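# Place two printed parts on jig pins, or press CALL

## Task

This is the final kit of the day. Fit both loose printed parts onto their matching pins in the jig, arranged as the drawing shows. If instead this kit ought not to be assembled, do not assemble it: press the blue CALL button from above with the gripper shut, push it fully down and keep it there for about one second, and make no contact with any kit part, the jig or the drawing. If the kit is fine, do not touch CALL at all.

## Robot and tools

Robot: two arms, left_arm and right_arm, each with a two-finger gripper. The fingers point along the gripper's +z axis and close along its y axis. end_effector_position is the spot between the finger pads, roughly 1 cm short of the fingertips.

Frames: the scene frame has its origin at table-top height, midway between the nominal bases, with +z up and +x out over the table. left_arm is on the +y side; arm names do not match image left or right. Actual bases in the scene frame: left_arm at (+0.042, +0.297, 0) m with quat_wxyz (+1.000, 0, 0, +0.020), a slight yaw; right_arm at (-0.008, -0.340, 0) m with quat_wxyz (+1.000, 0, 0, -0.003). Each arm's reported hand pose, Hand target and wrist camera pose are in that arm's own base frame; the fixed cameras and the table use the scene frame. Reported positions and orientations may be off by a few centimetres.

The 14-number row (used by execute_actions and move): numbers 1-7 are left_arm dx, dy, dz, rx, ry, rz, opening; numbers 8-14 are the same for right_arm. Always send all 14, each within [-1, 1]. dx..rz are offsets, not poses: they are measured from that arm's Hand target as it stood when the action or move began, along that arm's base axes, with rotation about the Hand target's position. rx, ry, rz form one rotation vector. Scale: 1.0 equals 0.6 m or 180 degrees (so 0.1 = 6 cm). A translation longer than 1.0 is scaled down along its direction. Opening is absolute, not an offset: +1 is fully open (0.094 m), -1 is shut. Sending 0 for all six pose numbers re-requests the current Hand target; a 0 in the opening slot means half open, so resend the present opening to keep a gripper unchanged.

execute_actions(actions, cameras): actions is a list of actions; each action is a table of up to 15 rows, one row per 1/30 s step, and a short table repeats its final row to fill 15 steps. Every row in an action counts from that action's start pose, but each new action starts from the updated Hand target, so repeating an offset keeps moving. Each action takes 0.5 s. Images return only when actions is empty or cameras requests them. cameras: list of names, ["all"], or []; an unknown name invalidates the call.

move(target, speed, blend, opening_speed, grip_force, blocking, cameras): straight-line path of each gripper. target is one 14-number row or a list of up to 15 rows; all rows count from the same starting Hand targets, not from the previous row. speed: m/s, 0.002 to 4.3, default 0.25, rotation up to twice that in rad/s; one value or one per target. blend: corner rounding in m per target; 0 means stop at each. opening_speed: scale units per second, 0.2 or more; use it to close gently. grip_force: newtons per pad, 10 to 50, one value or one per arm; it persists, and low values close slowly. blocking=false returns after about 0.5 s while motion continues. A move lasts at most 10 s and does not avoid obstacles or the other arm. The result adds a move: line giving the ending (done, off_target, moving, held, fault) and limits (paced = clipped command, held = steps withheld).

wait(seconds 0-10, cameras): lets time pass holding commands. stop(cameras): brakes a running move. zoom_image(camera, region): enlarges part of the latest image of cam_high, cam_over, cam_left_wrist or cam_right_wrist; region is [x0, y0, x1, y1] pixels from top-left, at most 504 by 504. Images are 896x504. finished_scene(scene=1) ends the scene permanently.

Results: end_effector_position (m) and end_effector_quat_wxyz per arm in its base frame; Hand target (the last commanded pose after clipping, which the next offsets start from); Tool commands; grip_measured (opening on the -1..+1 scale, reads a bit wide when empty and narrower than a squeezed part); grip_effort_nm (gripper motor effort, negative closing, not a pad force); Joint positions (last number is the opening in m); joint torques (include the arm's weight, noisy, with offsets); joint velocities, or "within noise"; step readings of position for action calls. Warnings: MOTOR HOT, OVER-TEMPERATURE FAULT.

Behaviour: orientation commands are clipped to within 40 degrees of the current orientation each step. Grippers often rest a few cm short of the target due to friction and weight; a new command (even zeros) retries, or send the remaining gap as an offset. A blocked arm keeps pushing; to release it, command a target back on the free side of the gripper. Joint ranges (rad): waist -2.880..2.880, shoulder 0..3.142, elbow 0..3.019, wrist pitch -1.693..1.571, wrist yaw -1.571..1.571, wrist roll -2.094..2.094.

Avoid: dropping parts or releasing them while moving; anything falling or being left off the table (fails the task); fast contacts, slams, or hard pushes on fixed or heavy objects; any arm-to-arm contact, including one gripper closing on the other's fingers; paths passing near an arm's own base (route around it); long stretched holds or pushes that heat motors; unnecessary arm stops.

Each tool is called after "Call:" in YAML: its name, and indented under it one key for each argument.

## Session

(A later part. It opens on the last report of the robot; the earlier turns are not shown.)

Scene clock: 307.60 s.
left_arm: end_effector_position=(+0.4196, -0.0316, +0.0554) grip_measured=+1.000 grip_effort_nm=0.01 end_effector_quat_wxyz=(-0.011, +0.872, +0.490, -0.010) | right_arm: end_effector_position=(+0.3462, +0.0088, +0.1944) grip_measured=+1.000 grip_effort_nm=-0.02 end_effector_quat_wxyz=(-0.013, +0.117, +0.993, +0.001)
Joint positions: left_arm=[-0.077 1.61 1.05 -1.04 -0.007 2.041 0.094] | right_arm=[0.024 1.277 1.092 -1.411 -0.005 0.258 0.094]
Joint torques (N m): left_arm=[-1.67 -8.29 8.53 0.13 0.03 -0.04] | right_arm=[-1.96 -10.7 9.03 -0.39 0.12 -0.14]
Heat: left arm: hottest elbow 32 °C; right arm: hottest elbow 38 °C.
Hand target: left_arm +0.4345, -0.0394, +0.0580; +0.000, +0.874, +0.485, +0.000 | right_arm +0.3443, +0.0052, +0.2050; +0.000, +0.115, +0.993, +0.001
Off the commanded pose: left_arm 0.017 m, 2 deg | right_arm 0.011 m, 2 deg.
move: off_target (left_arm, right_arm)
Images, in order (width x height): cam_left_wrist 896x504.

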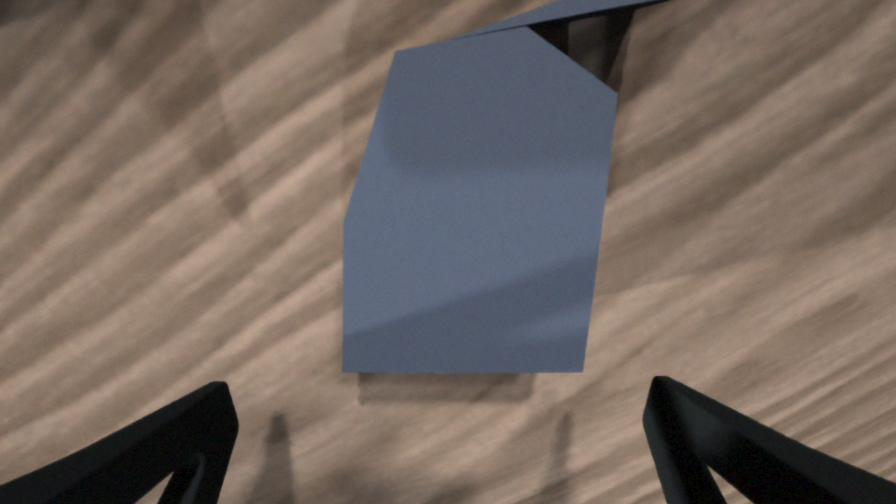

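Call:
move:
  target: [-0.018,-0.012,-0.062,0,0,0,1,0,0,0,0,0,0,1]
  cameras: ["cam_left_wrist","cam_high"]
  speed: 0.1

Scene clock: 313.63 s.
left_arm: end_effector_position=(+0.4181, -0.0399, +0.0247) grip_measured=+1.000 grip_effort_nm=0.01 end_effector_quat_wxyz=(-0.006, +0.876, +0.483, -0.002) | right_arm: end_effector_position=(+0.3462, +0.0088, +0.1944) grip_measured=+1.000 grip_effort_nm=-0.03 end_effector_quat_wxyz=(-0.013, +0.117, +0.993, +0.001)
Joint positions: left_arm=[-0.097 1.645 0.998 -0.933 -0.007 2.036 0.094] | right_arm=[0.024 1.277 1.092 -1.411 -0.005 0.258 0.094]
Joint torques (N m): left_arm=[-1.2 -8.35 6.16 0.12 0.02 -0.07] | right_arm=[-1.9 -10.7 9.05 -0.4 0.12 -0.14]
Heat: left arm: hottest elbow 32 °C; right arm: hottest elbow 38 °C.
Hand target: left_arm +0.4237, -0.0466, +0.0208; +0.000, +0.874, +0.485, +0.000 | right_arm +0.3443, +0.0052, +0.2050; +0.000, +0.115, +0.993, +0.001
Off the commanded pose: left_arm 0.010 m, 1 deg | right_arm 0.011 m, 2 deg.
move: off_target (right_arm)
Images, in order (width x height): cam_high 896x504, cam_left_wrist 896x504.

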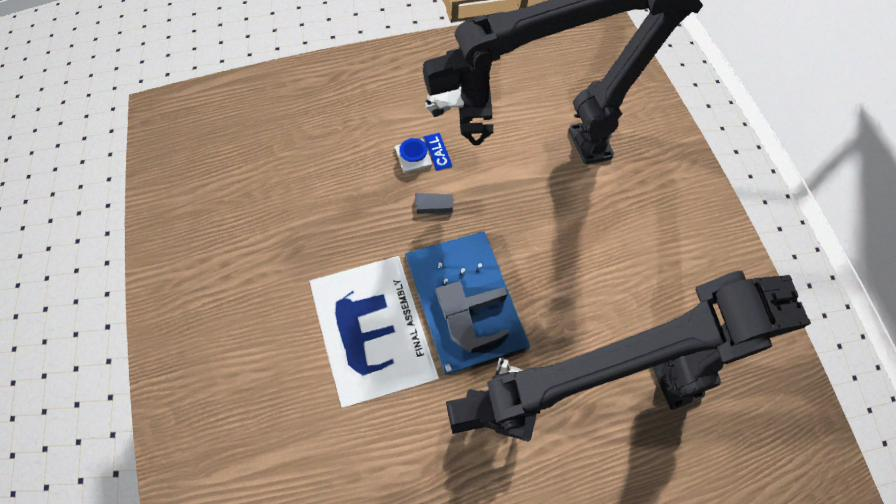

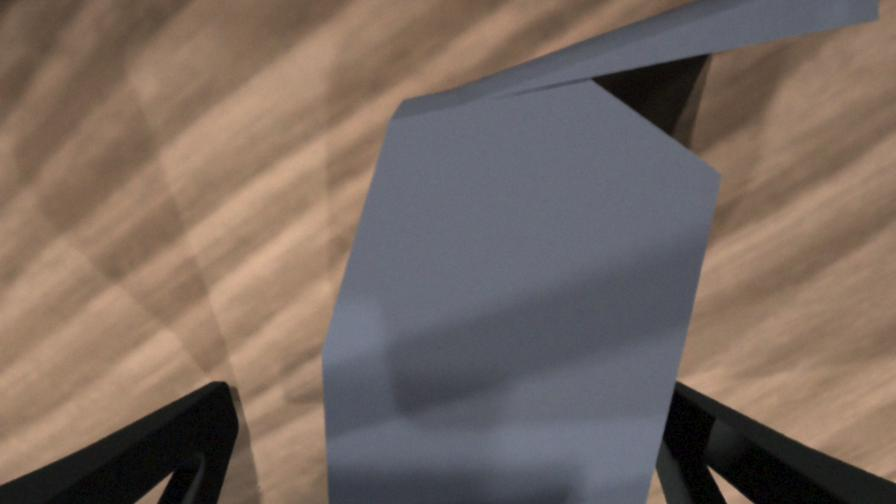

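Call:
move:
  target: [-0.017,0.0107,-0.004,0,0,0,1,0,0,0,0,0,0,1]
  cameras: ["cam_left_wrist"]
  speed: 0.1

Scene clock: 321.03 s.
left_arm: end_effector_position=(+0.4142, -0.0392, +0.0203) grip_measured=+1.000 grip_effort_nm=0.01 end_effector_quat_wxyz=(-0.004, +0.875, +0.484, -0.001) | right_arm: end_effector_position=(+0.3462, +0.0088, +0.1944) grip_measured=+1.000 grip_effort_nm=-0.03 end_effector_quat_wxyz=(-0.013, +0.117, +0.993, +0.001)
Joint positions: left_arm=[-0.095 1.642 0.979 -0.915 -0.005 2.035 0.094] | right_arm=[0.024 1.277 1.092 -1.411 -0.005 0.258 0.094]
Joint torques (N m): left_arm=[-1.08 -10.05 5.18 0.21 0.02 -0.06] | right_arm=[-1.9 -10.75 9.05 -0.39 0.12 -0.15]
Heat: left arm: hottest elbow 31 °C; right arm: hottest elbow 39 °C.
Hand target: left_arm +0.4135, -0.0402, +0.0184; +0.000, +0.874, +0.485, +0.000 | right_arm +0.3443, +0.0052, +0.2050; +0.000, +0.115, +0.993, +0.001
Off the commanded pose: left_arm 0.002 m, 0 deg | right_arm 0.011 m, 2 deg.
move: off_target (right_arm)
Images, in order (width x height): cam_left_wrist 896x504.

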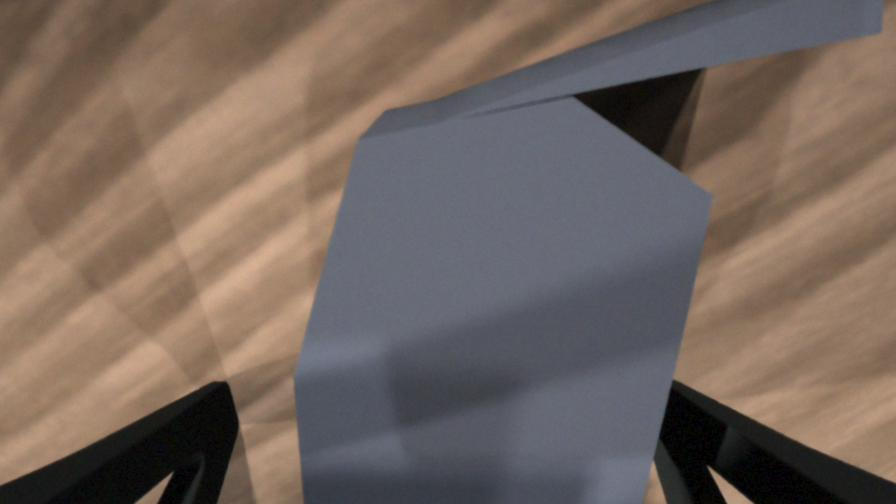

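Call:
move:
  target:
    - [-0.006,0.0165,0,0,0,0,1,0,0,0,0,0,0,1]
    - [-0.006,0.0165,0,0,0,0,0.2,0,0,0,0,0,0,1]
  cameras: ["cam_left_wrist"]
  speed: 0.1
  opening_speed: 0.6

Scene clock: 329.47 s.
left_arm: end_effector_position=(+0.4124, -0.0400, +0.0196) grip_measured=+0.204 grip_effort_nm=-0.19 end_effector_quat_wxyz=(+0.002, +0.875, +0.484, +0.000) | right_arm: end_effector_position=(+0.3462, +0.0088, +0.1944) grip_measured=+1.000 grip_effort_nm=-0.02 end_effector_quat_wxyz=(-0.013, +0.117, +0.993, +0.001)
Joint positions: left_arm=[-0.094 1.635 0.967 -0.901 0.004 2.038 0.057] | right_arm=[0.024 1.277 1.092 -1.411 -0.005 0.258 0.094]
Joint torques (N m): left_arm=[0.38 -9.7 5.12 -0.02 -0.05 0.08] | right_arm=[-1.96 -10.7 9.03 -0.4 0.11 -0.15]
Heat: left arm: hottest elbow 31 °C; right arm: hottest elbow 39 °C.
Hand target: left_arm +0.4099, -0.0303, +0.0184; +0.000, +0.874, +0.485, +0.000 | right_arm +0.3443, +0.0052, +0.2050; +0.000, +0.115, +0.993, +0.001
Off the commanded pose: left_arm 0.010 m, 0 deg | right_arm 0.011 m, 2 deg.
move: off_target (right_arm)
Images, in order (width x height): cam_left_wrist 896x504.

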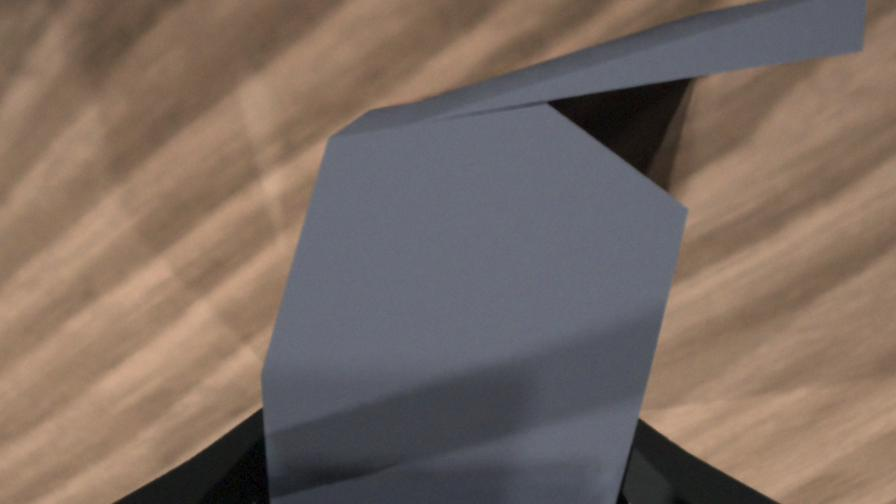

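Call:
move:
  target: [0,0,0,0,0,0,0.02,0,0,0,0,0,0,1]
  cameras: ["cam_left_wrist"]
  opening_speed: 0.5
  grip_force: 30

Scene clock: 334.57 s.
left_arm: end_effector_position=(+0.4120, -0.0399, +0.0196) grip_measured=+0.181 grip_effort_nm=-0.64 end_effector_quat_wxyz=(+0.002, +0.875, +0.484, -0.001) | right_arm: end_effector_position=(+0.3462, +0.0088, +0.1944) grip_measured=+1.000 grip_effort_nm=-0.02 end_effector_quat_wxyz=(-0.013, +0.117, +0.993, +0.001)
Joint positions: left_arm=[-0.094 1.635 0.967 -0.902 0.004 2.038 0.055] | right_arm=[0.024 1.277 1.092 -1.411 -0.005 0.258 0.094]
Joint torques (N m): left_arm=[1.03 -9.64 5.22 0.08 -0.06 0.09] | right_arm=[-1.96 -10.64 9.06 -0.38 0.12 -0.14]
Heat: left arm: hottest elbow 31 °C; right arm: hottest elbow 39 °C.
Hand target: left_arm +0.4099, -0.0303, +0.0184; +0.000, +0.874, +0.485, +0.000 | right_arm +0.3443, +0.0052, +0.2050; +0.000, +0.115, +0.993, +0.001
Off the commanded pose: left_arm 0.010 m, 0 deg | right_arm 0.011 m, 2 deg.
grip_force (N): 30, 30
move: off_target (right_arm)
Images, in order (width x height): cam_left_wrist 896x504.

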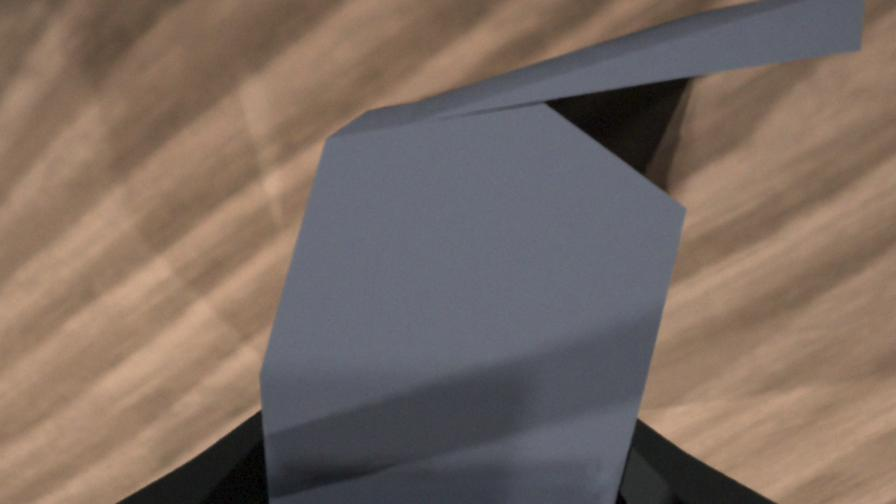

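Call:
move:
  target:
    - [0,0,0.22,0,0,0,0.02,0,0,0,0,0,0,1]
    - [0.04,-0.583,0.23,0,0,0.178,0.02,0,0,0,0,0,0,1]
  cameras: ["all"]

Scene clock: 358.70 s.
left_arm: end_effector_position=(+0.4223, -0.3679, +0.1469) grip_measured=+0.181 grip_effort_nm=-0.65 end_effector_quat_wxyz=(-0.015, +0.712, +0.702, +0.000) | right_arm: end_effector_position=(+0.3462, +0.0088, +0.1944) grip_measured=+1.000 grip_effort_nm=-0.02 end_effector_quat_wxyz=(-0.013, +0.117, +0.993, +0.001)
Joint positions: left_arm=[-0.717 1.857 1.647 -1.39 -0.002 0.868 0.055] | right_arm=[0.024 1.277 1.092 -1.411 -0.005 0.258 0.094]
Joint torques (N m): left_arm=[-0.38 -13.39 11.6 -0.69 -0.13 -0.11] | right_arm=[-2.02 -10.7 9.05 -0.36 0.11 -0.14]
Heat: left arm: hottest elbow 30 °C; right arm: hottest elbow 39 °C.
Hand target: left_arm +0.4339, -0.3801, +0.1564; +0.000, +0.706, +0.708, +0.000 | right_arm +0.3443, +0.0052, +0.2050; +0.000, +0.115, +0.993, +0.001
Off the commanded pose: left_arm 0.019 m, 2 deg | right_arm 0.011 m, 2 deg.
grip_force (N): 30, 30
move: off_target (left_arm, right_arm)

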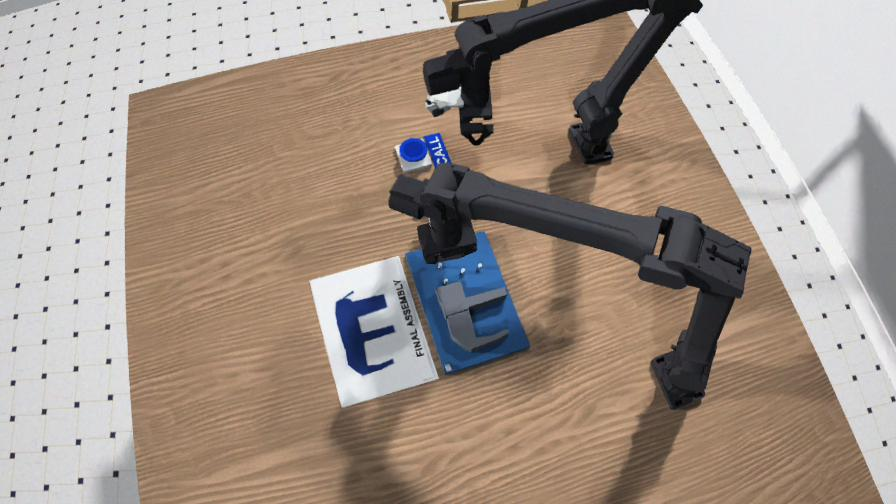

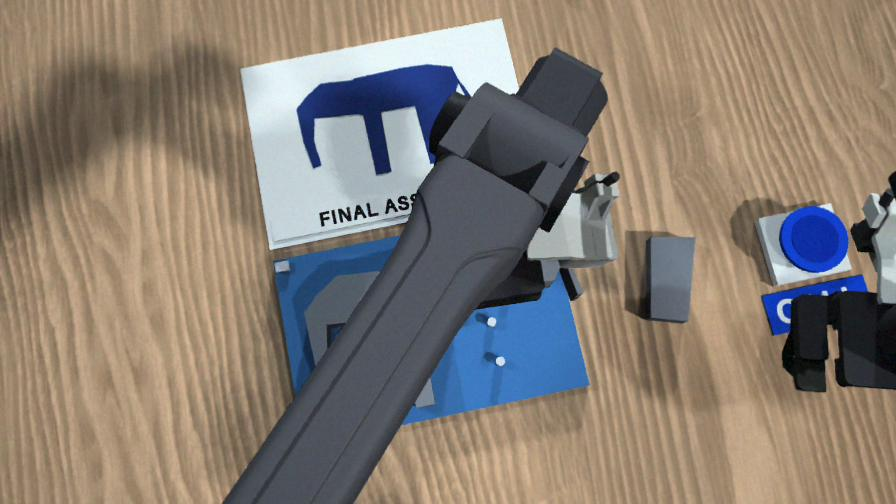

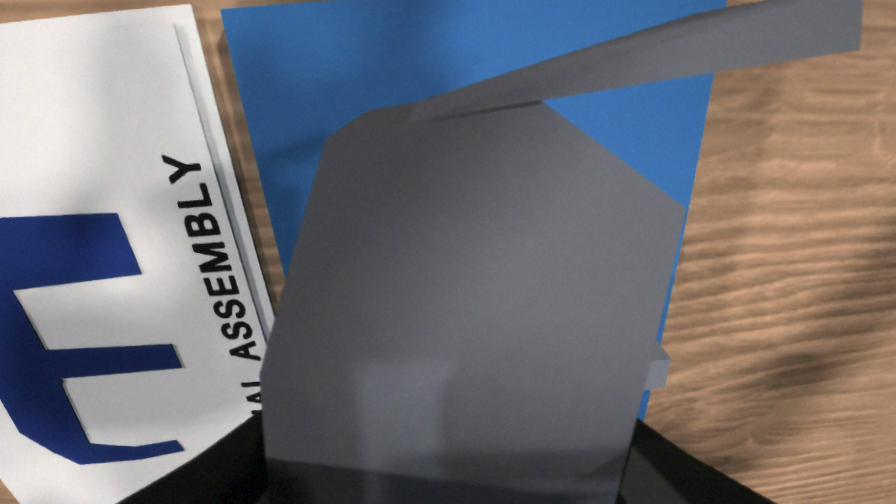

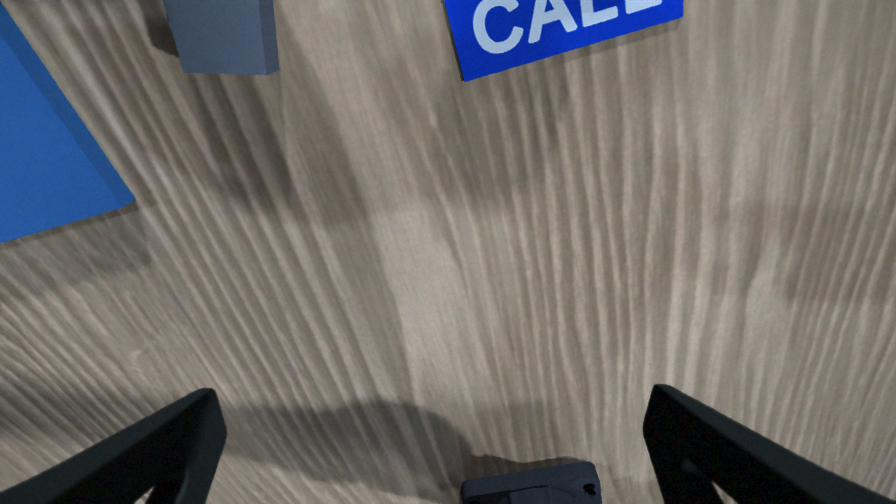

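Call:
move:
  target: [0,0,0,0,0,0,0.02,-0.144,0.275,-0.125,0.034,-0.449,0.162,1]
  cameras: ["cam_high","cam_right_wrist"]

Scene clock: 381.97 s.
left_arm: end_effector_position=(+0.4223, -0.3679, +0.1469) grip_measured=+0.181 grip_effort_nm=-0.65 end_effector_quat_wxyz=(-0.015, +0.712, +0.702, +0.000) | right_arm: end_effector_position=(+0.2576, +0.1546, +0.1286) grip_measured=+1.000 grip_effort_nm=-0.02 end_effector_quat_wxyz=(+0.578, -0.128, +0.797, +0.118)
Joint positions: left_arm=[-0.717 1.857 1.647 -1.39 -0.002 0.868 0.055] | right_arm=[0.756 0.544 0.057 0.155 0.375 0.169 0.094]
Joint torques (N m): left_arm=[-1.03 -12.92 11.58 -0.53 -0.16 -0.12] | right_arm=[-2.02 0.79 10.91 1.02 0.09 -0.01]
Heat: left arm: hottest elbow 36 °C; right arm: hottest elbow 39 °C.
Hand target: left_arm +0.4339, -0.3801, +0.1564; +0.000, +0.706, +0.708, +0.000 | right_arm +0.2620, +0.1546, +0.1391; +0.584, -0.119, +0.794, +0.121 (not the last commanded pose)
Off the commanded pose: left_arm 0.019 m, 2 deg | right_arm 0.016 m, 8 deg.
grip_force (N): 30, 30
move: held (right_arm; a check stopped the path), off_target (left_arm); limits=held
pose unreachable (right arm): on one or more control steps of this call, first in action 0 (counted from 0), this arm could not follow its commanded pose, so it was not sent that pose on those steps. It may still have moved: this result reports where it is.
cause: moving toward the commanded pose would bring two parts of the arm too close to each other (its shoulder (the part past joint 1) and its forearm (the part past joint 3), with joints 2 (shoulder) and 3 (elbow) between them, 23 mm apart when it was first held).
Images, in order (width x height): cam_high 896x504, cam_right_wrist 896x504.

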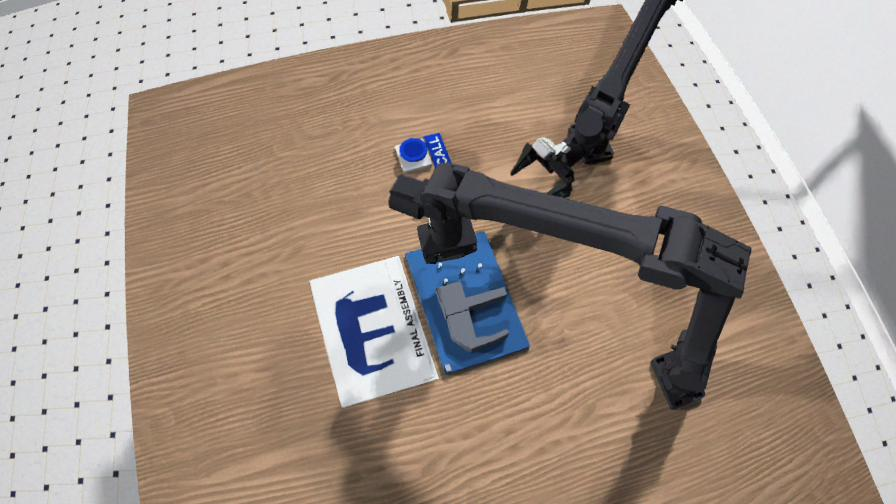

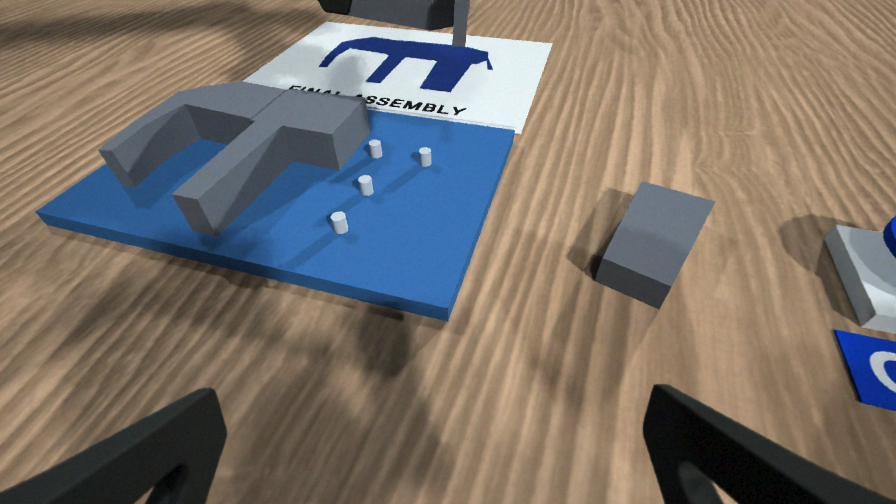

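Call:
move:
  target: [0.005,-0.01,-0.117,0,0,0,0.02,0,0,0,0,0,0,1]
  cameras: ["cam_left_wrist","cam_right_wrist"]

Call:
zoom_image:
  camera: "cam_right_wrist"
  region: [250, 0, 600, 250]

Scene clock: 388.20 s.
left_arm: end_effector_position=(+0.4320, -0.3764, +0.0842) grip_measured=+0.181 grip_effort_nm=-0.65 end_effector_quat_wxyz=(-0.013, +0.710, +0.704, +0.000) | right_arm: end_effector_position=(+0.2576, +0.1546, +0.1286) grip_measured=+1.000 grip_effort_nm=-0.03 end_effector_quat_wxyz=(+0.578, -0.128, +0.797, +0.118)
Joint positions: left_arm=[-0.717 1.934 1.591 -1.255 -0.002 0.863 0.055] | right_arm=[0.756 0.544 0.057 0.155 0.375 0.169 0.094]
Joint torques (N m): left_arm=[-0.79 -15.21 8.42 0.1 -0.13 -0.12] | right_arm=[-1.96 0.79 10.89 1.03 0.08 -0.02]
Heat: left arm: hottest elbow 37 °C; right arm: hottest elbow 39 °C.
Hand target: left_arm +0.4369, -0.3861, +0.0862; +0.000, +0.706, +0.708, +0.000 | right_arm +0.2620, +0.1546, +0.1391; +0.584, -0.119, +0.794, +0.121
Off the commanded pose: left_arm 0.011 m, 2 deg | right_arm 0.011 m, 1 deg.
grip_force (N): 30, 30
move: off_target (left_arm, right_arm)
Images, in order (width x height): cam_left_wrist 896x504, cam_right_wrist 896x504.

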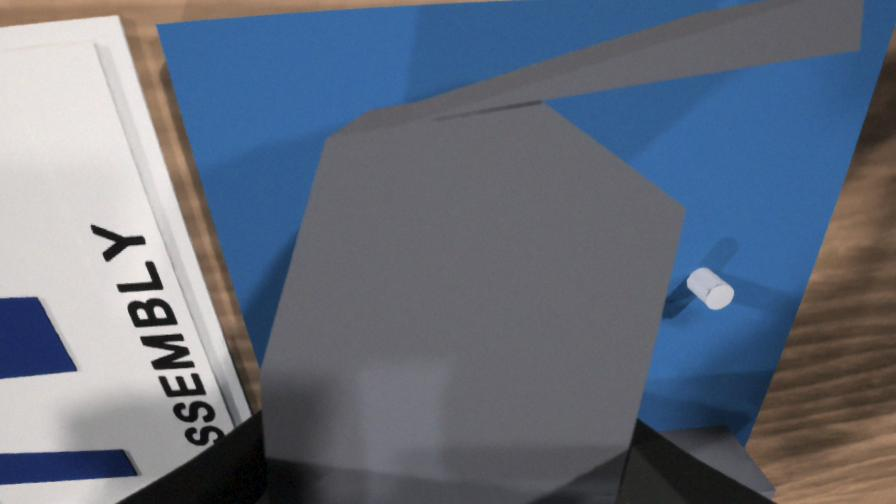

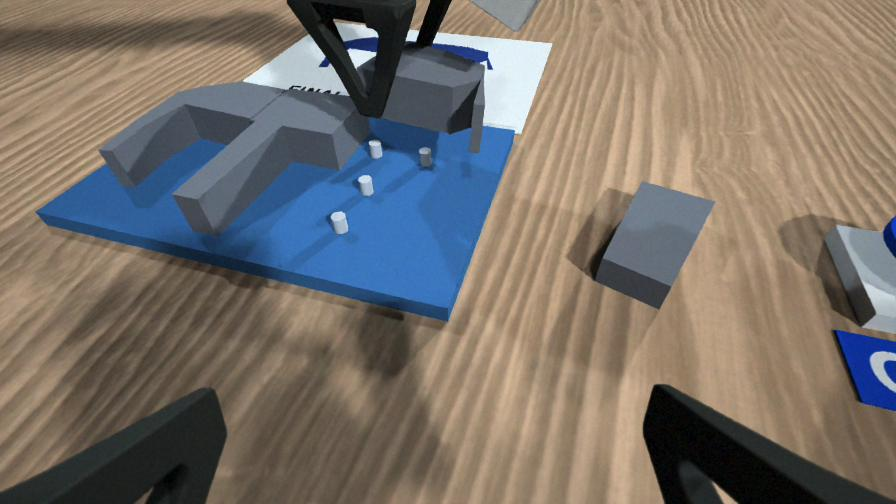

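Scaled by 1.440 from the camera's 896x504 image, which has a finer 1280x720 frame.

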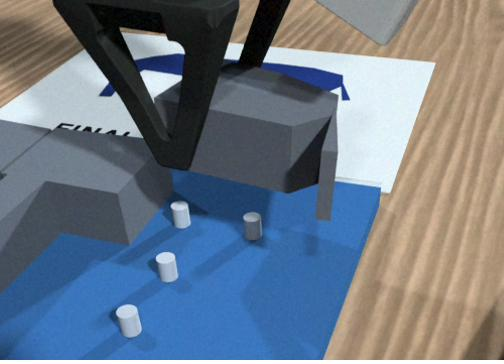

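Call:
move:
  target: [0,0,-0.033,0,0,0,0.02,0,0,0,0,0,0,1]
  cameras: ["cam_left_wrist","cam_right_wrist"]
  speed: 0.1

Call:
zoom_image:
  camera: "cam_right_wrist"
  region: [250, 20, 600, 270]

Scene clock: 433.70 s.
left_arm: end_effector_position=(+0.4342, -0.3784, +0.0727) grip_measured=+0.181 grip_effort_nm=-0.64 end_effector_quat_wxyz=(-0.005, +0.710, +0.704, +0.001) | right_arm: end_effector_position=(+0.2576, +0.1546, +0.1286) grip_measured=+1.000 grip_effort_nm=-0.03 end_effector_quat_wxyz=(+0.578, -0.128, +0.797, +0.118)
Joint positions: left_arm=[-0.717 1.942 1.572 -1.211 -0.002 0.863 0.055] | right_arm=[0.756 0.544 0.057 0.155 0.375 0.169 0.094]
Joint torques (N m): left_arm=[-1.44 -14.56 7.77 0.23 -0.14 -0.04] | right_arm=[-1.9 0.73 10.92 1.03 0.09 -0.01]
Heat: left arm: hottest elbow 35 °C; right arm: hottest elbow 40 °C.
Hand target: left_arm +0.4369, -0.3861, +0.0664; +0.000, +0.706, +0.708, +0.000 | right_arm +0.2620, +0.1546, +0.1391; +0.584, -0.119, +0.794, +0.121
Off the commanded pose: left_arm 0.010 m, 1 deg | right_arm 0.011 m, 1 deg.
grip_force (N): 30, 30
move: off_target (right_arm)
Images, in order (width x height): cam_left_wrist 896x504, cam_right_wrist 896x504.

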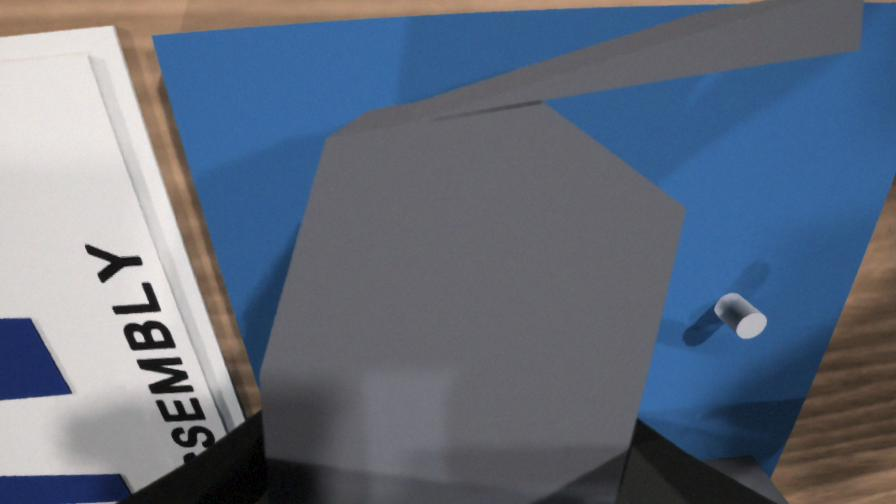

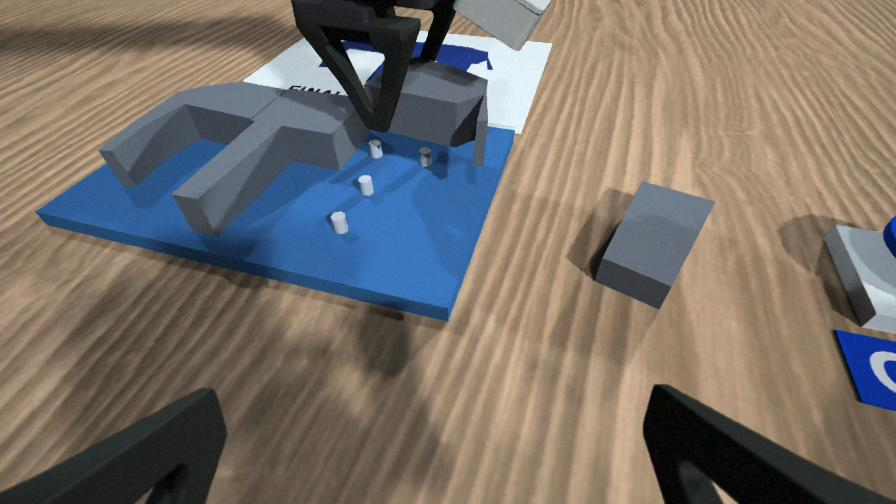

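Scaled by 1.440 from the camera's 896x504 image, which has a finer 1280x720 frame.

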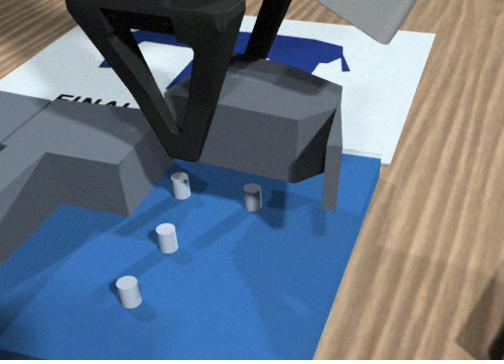

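Call:
move:
  target:
    - [0.0,0.03,0,0,0,0,0.02,0,0,0,0,0,0,1]
    - [0.0,0.03,-0.012,0,0,0,0.02,0,0,0,0,0,0,1]
  cameras: ["cam_left_wrist","cam_right_wrist"]
  speed: 0.1

Call:
zoom_image:
  camera: "cam_right_wrist"
  region: [290, 40, 540, 220]

Scene clock: 460.37 s.
left_arm: end_effector_position=(+0.4247, -0.3701, +0.0545) grip_measured=+0.181 grip_effort_nm=-0.64 end_effector_quat_wxyz=(-0.015, +0.710, +0.704, +0.000) | right_arm: end_effector_position=(+0.2576, +0.1546, +0.1286) grip_measured=+1.000 grip_effort_nm=-0.02 end_effector_quat_wxyz=(+0.578, -0.128, +0.797, +0.118)
Joint positions: left_arm=[-0.717 1.942 1.519 -1.178 -0.002 0.863 0.055] | right_arm=[0.756 0.544 0.057 0.155 0.375 0.169 0.094]
Joint torques (N m): left_arm=[1.55 -15.74 7.49 0.14 -0.12 0.02] | right_arm=[-1.96 0.79 10.91 1.02 0.08 -0.01]
Heat: left arm: hottest shoulder 33 °C; right arm: hottest elbow 40 °C.
Hand target: left_arm +0.4369, -0.3681, +0.0592; +0.000, +0.706, +0.708, +0.000 | right_arm +0.2620, +0.1546, +0.1391; +0.584, -0.119, +0.794, +0.121
Off the commanded pose: left_arm 0.013 m, 2 deg | right_arm 0.011 m, 1 deg.
grip_force (N): 30, 30
move: off_target (left_arm, right_arm)
Images, in order (width x height): cam_left_wrist 896x504, cam_right_wrist 896x504.

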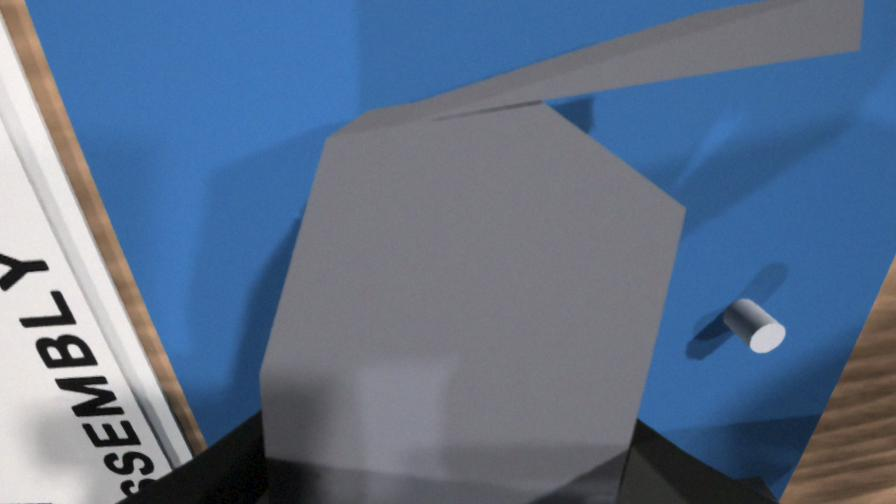

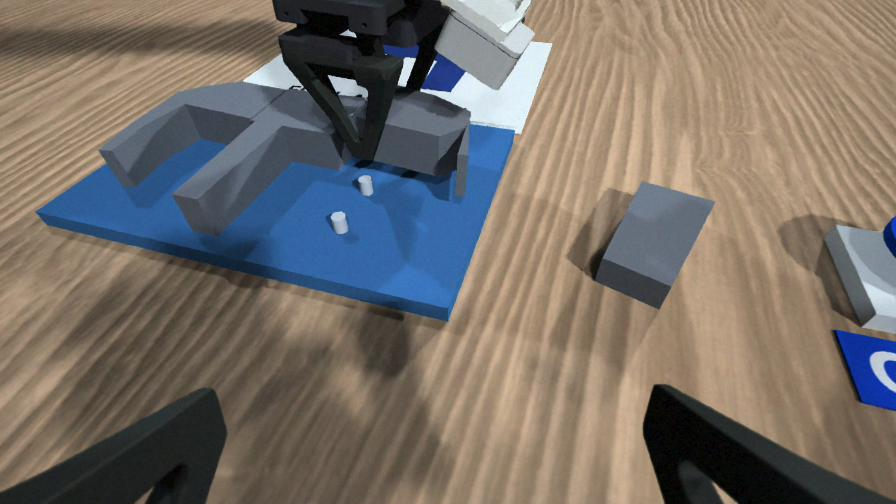

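Scaled by 2.016 from the camera's 896x504 image, which has a finer 1280x720 frame.

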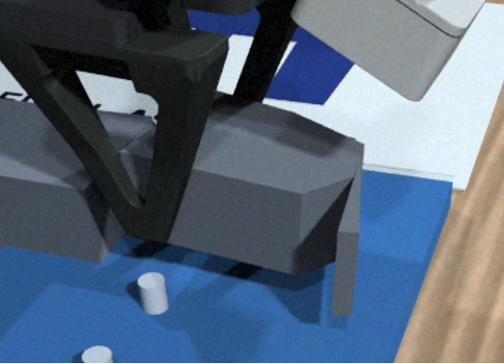

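Call:
move:
  target: [0.025,0.03,0,0,0,0,0.02,0,0,0,0,0,0,1]
  cameras: ["cam_left_wrist","cam_right_wrist"]
  speed: 0.08

Call:
zoom_image:
  camera: "cam_right_wrist"
  region: [290, 40, 540, 220]

Scene clock: 480.57 s.
left_arm: end_effector_position=(+0.4384, -0.3550, +0.0545) grip_measured=+0.181 grip_effort_nm=-0.65 end_effector_quat_wxyz=(-0.013, +0.706, +0.708, -0.004) | right_arm: end_effector_position=(+0.2576, +0.1546, +0.1286) grip_measured=+1.000 grip_effort_nm=-0.02 end_effector_quat_wxyz=(+0.578, -0.128, +0.797, +0.118)
Joint positions: left_arm=[-0.678 1.942 1.519 -1.175 0.005 0.891 0.055] | right_arm=[0.756 0.544 0.057 0.155 0.375 0.169 0.094]
Joint torques (N m): left_arm=[1.49 -16.56 7.69 -0.17 -0.26 0.1] | right_arm=[-1.96 0.85 10.91 1.02 0.08 -0.01]
Heat: left arm: hottest shoulder 34 °C; right arm: hottest elbow 41 °C.
Hand target: left_arm +0.4519, -0.3501, +0.0592; +0.000, +0.706, +0.708, +0.000 | right_arm +0.2620, +0.1546, +0.1391; +0.584, -0.119, +0.794, +0.121
Off the commanded pose: left_arm 0.015 m, 2 deg | right_arm 0.011 m, 1 deg.
grip_force (N): 30, 30
move: off_target (left_arm, right_arm)
Images, in order (width x height): cam_left_wrist 896x504, cam_right_wrist 896x504.

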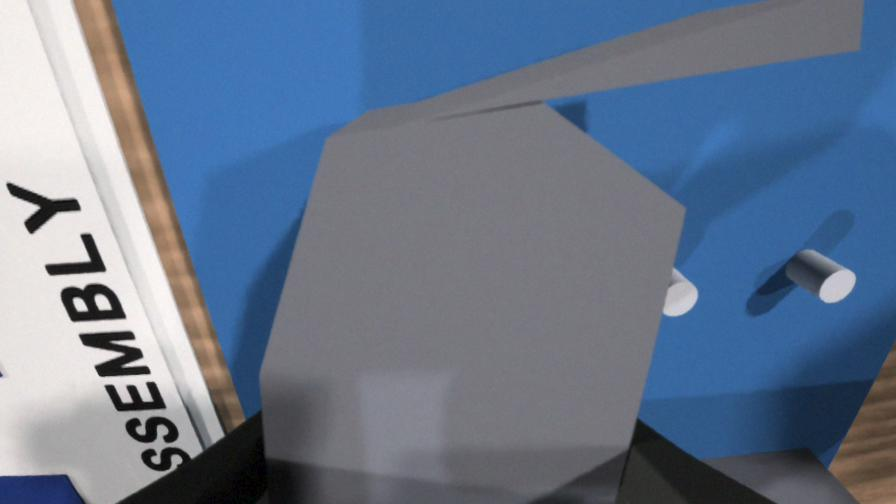

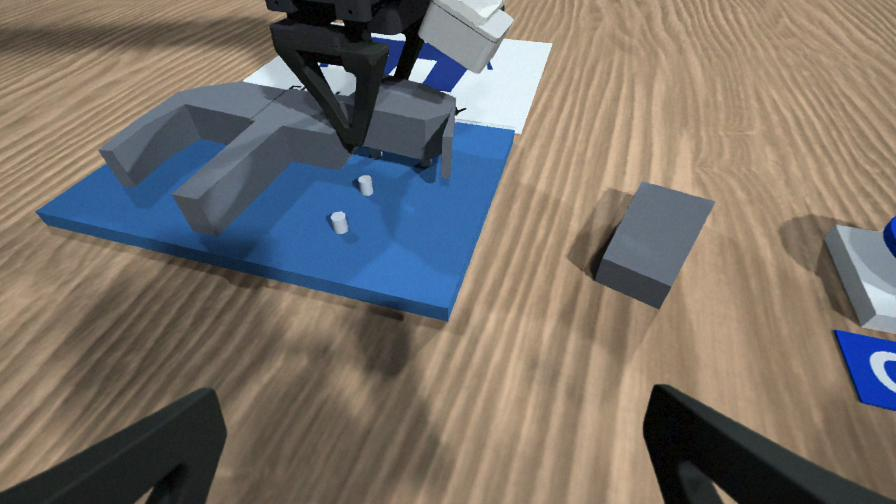

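Scaled by 2.016 from the camera's 896x504 image, which has a finer 1280x720 frame.

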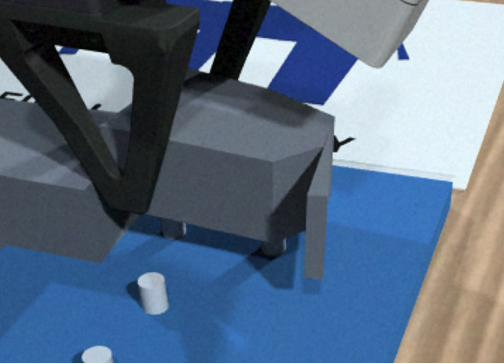

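Call:
move:
  target:
    - [0.003,0.012,0,0,0,0.0139,0.02,0,0,0,0,0,0,1]
    - [0.003,0.012,-0.012,0,0,0.0139,0.02,0,0,0,0,0,0,1]
  cameras: ["cam_left_wrist","cam_right_wrist"]
  speed: 0.06

Call:
zoom_image:
  camera: "cam_right_wrist"
  region: [290, 40, 540, 220]

Scene clock: 516.10 s.
left_arm: end_effector_position=(+0.4403, -0.3562, +0.0517) grip_measured=+0.181 grip_effort_nm=-0.64 end_effector_quat_wxyz=(-0.006, +0.702, +0.712, -0.005) | right_arm: end_effector_position=(+0.2576, +0.1546, +0.1286) grip_measured=+1.000 grip_effort_nm=-0.02 end_effector_quat_wxyz=(+0.578, -0.128, +0.797, +0.118)
Joint positions: left_arm=[-0.677 1.942 1.512 -1.154 0.008 0.88 0.055] | right_arm=[0.756 0.544 0.057 0.155 0.375 0.169 0.094]
Joint torques (N m): left_arm=[0.67 -15.21 6.68 0.08 -0.24 -0.13] | right_arm=[-2.02 0.79 10.89 1.03 0.09 -0.01]
Heat: left arm: hottest shoulder 35 °C; right arm: hottest elbow 41 °C.
Hand target: left_arm +0.4537, -0.3429, +0.0520; +0.000, +0.691, +0.723, +0.000 | right_arm +0.2620, +0.1546, +0.1391; +0.584, -0.119, +0.794, +0.121
Off the commanded pose: left_arm 0.019 m, 2 deg | right_arm 0.011 m, 1 deg.
grip_force (N): 30, 30
move: off_target (left_arm, right_arm)
Images, in order (width x height): cam_left_wrist 896x504, cam_right_wrist 896x504.

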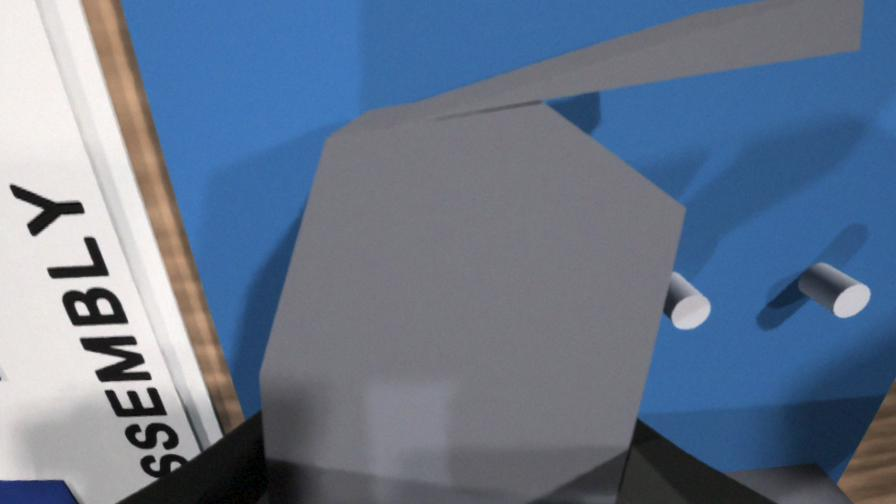

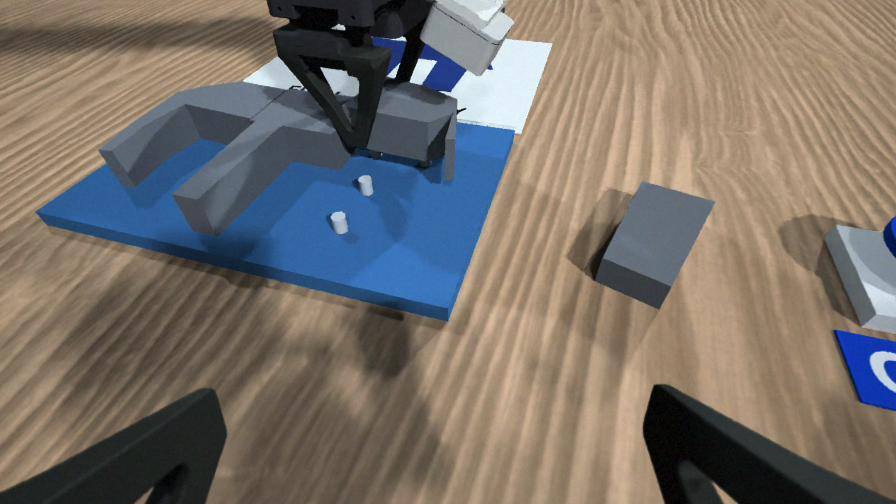

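Scaled by 2.016 from the camera's 896x504 image, which has a finer 1280x720 frame.

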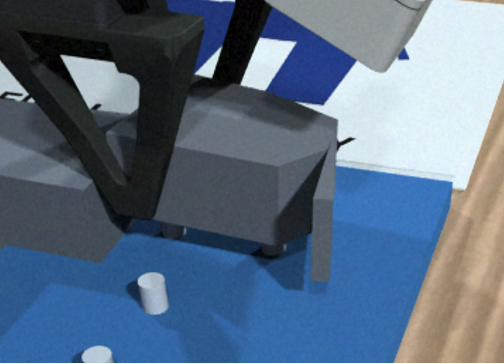

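Call:
move:
  target: [0.003,0.012,0,0,0,0.004,0.02,0,0,0,0,0,0,1]
  cameras: ["cam_left_wrist","cam_right_wrist"]
  speed: 0.1

Call:
zoom_image:
  camera: "cam_right_wrist"
  region: [290, 40, 540, 220]

Scene clock: 524.93 s.
left_arm: end_effector_position=(+0.4410, -0.3563, +0.0490) grip_measured=+0.181 grip_effort_nm=-0.65 end_effector_quat_wxyz=(-0.002, +0.700, +0.714, -0.006) | right_arm: end_effector_position=(+0.2576, +0.1546, +0.1286) grip_measured=+1.000 grip_effort_nm=-0.02 end_effector_quat_wxyz=(+0.578, -0.128, +0.797, +0.118)
Joint positions: left_arm=[-0.675 1.942 1.504 -1.139 0.011 0.875 0.055] | right_arm=[0.756 0.544 0.057 0.155 0.375 0.169 0.094]
Joint torques (N m): left_arm=[2.02 -16.09 6.45 0.02 -0.36 -0.03] | right_arm=[-1.96 0.79 10.91 1.03 0.09 -0.01]
Heat: left arm: hottest shoulder 35 °C; right arm: hottest elbow 41 °C.
Hand target: left_arm +0.4555, -0.3357, +0.0520; +0.000, +0.686, +0.727, +0.000 | right_arm +0.2620, +0.1546, +0.1391; +0.584, -0.119, +0.794, +0.121
Off the commanded pose: left_arm 0.025 m, 2 deg | right_arm 0.011 m, 1 deg.
grip_force (N): 30, 30
move: off_target (left_arm, right_arm)
Images, in order (width x height): cam_left_wrist 896x504, cam_right_wrist 896x504.

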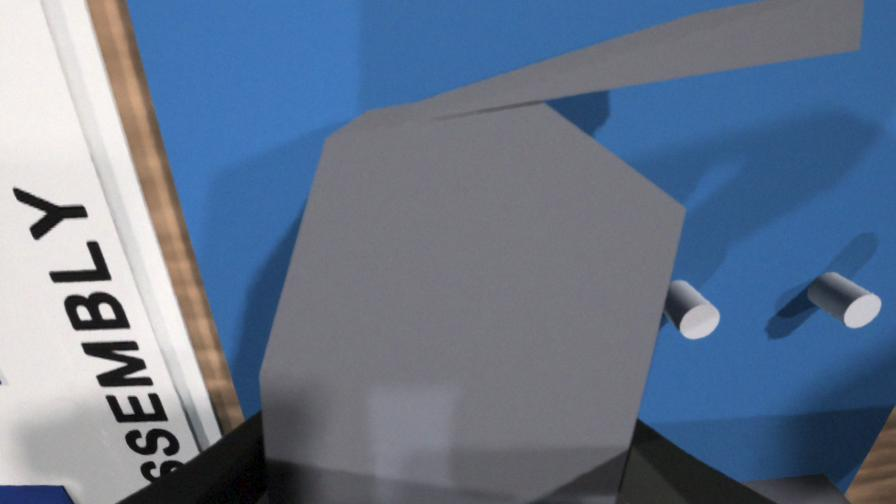

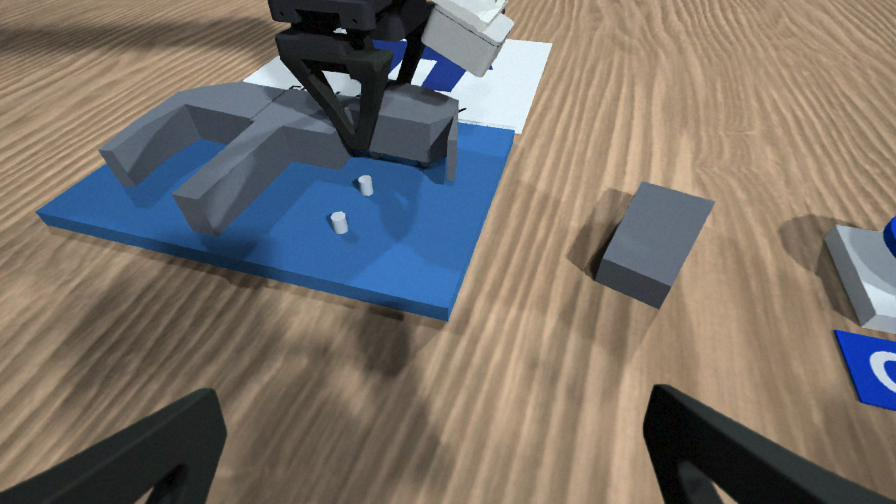

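Scaled by 2.016 from the camera's 896x504 image, which has a finer 1280x720 frame.

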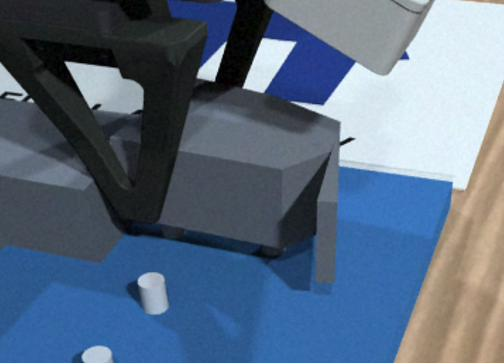

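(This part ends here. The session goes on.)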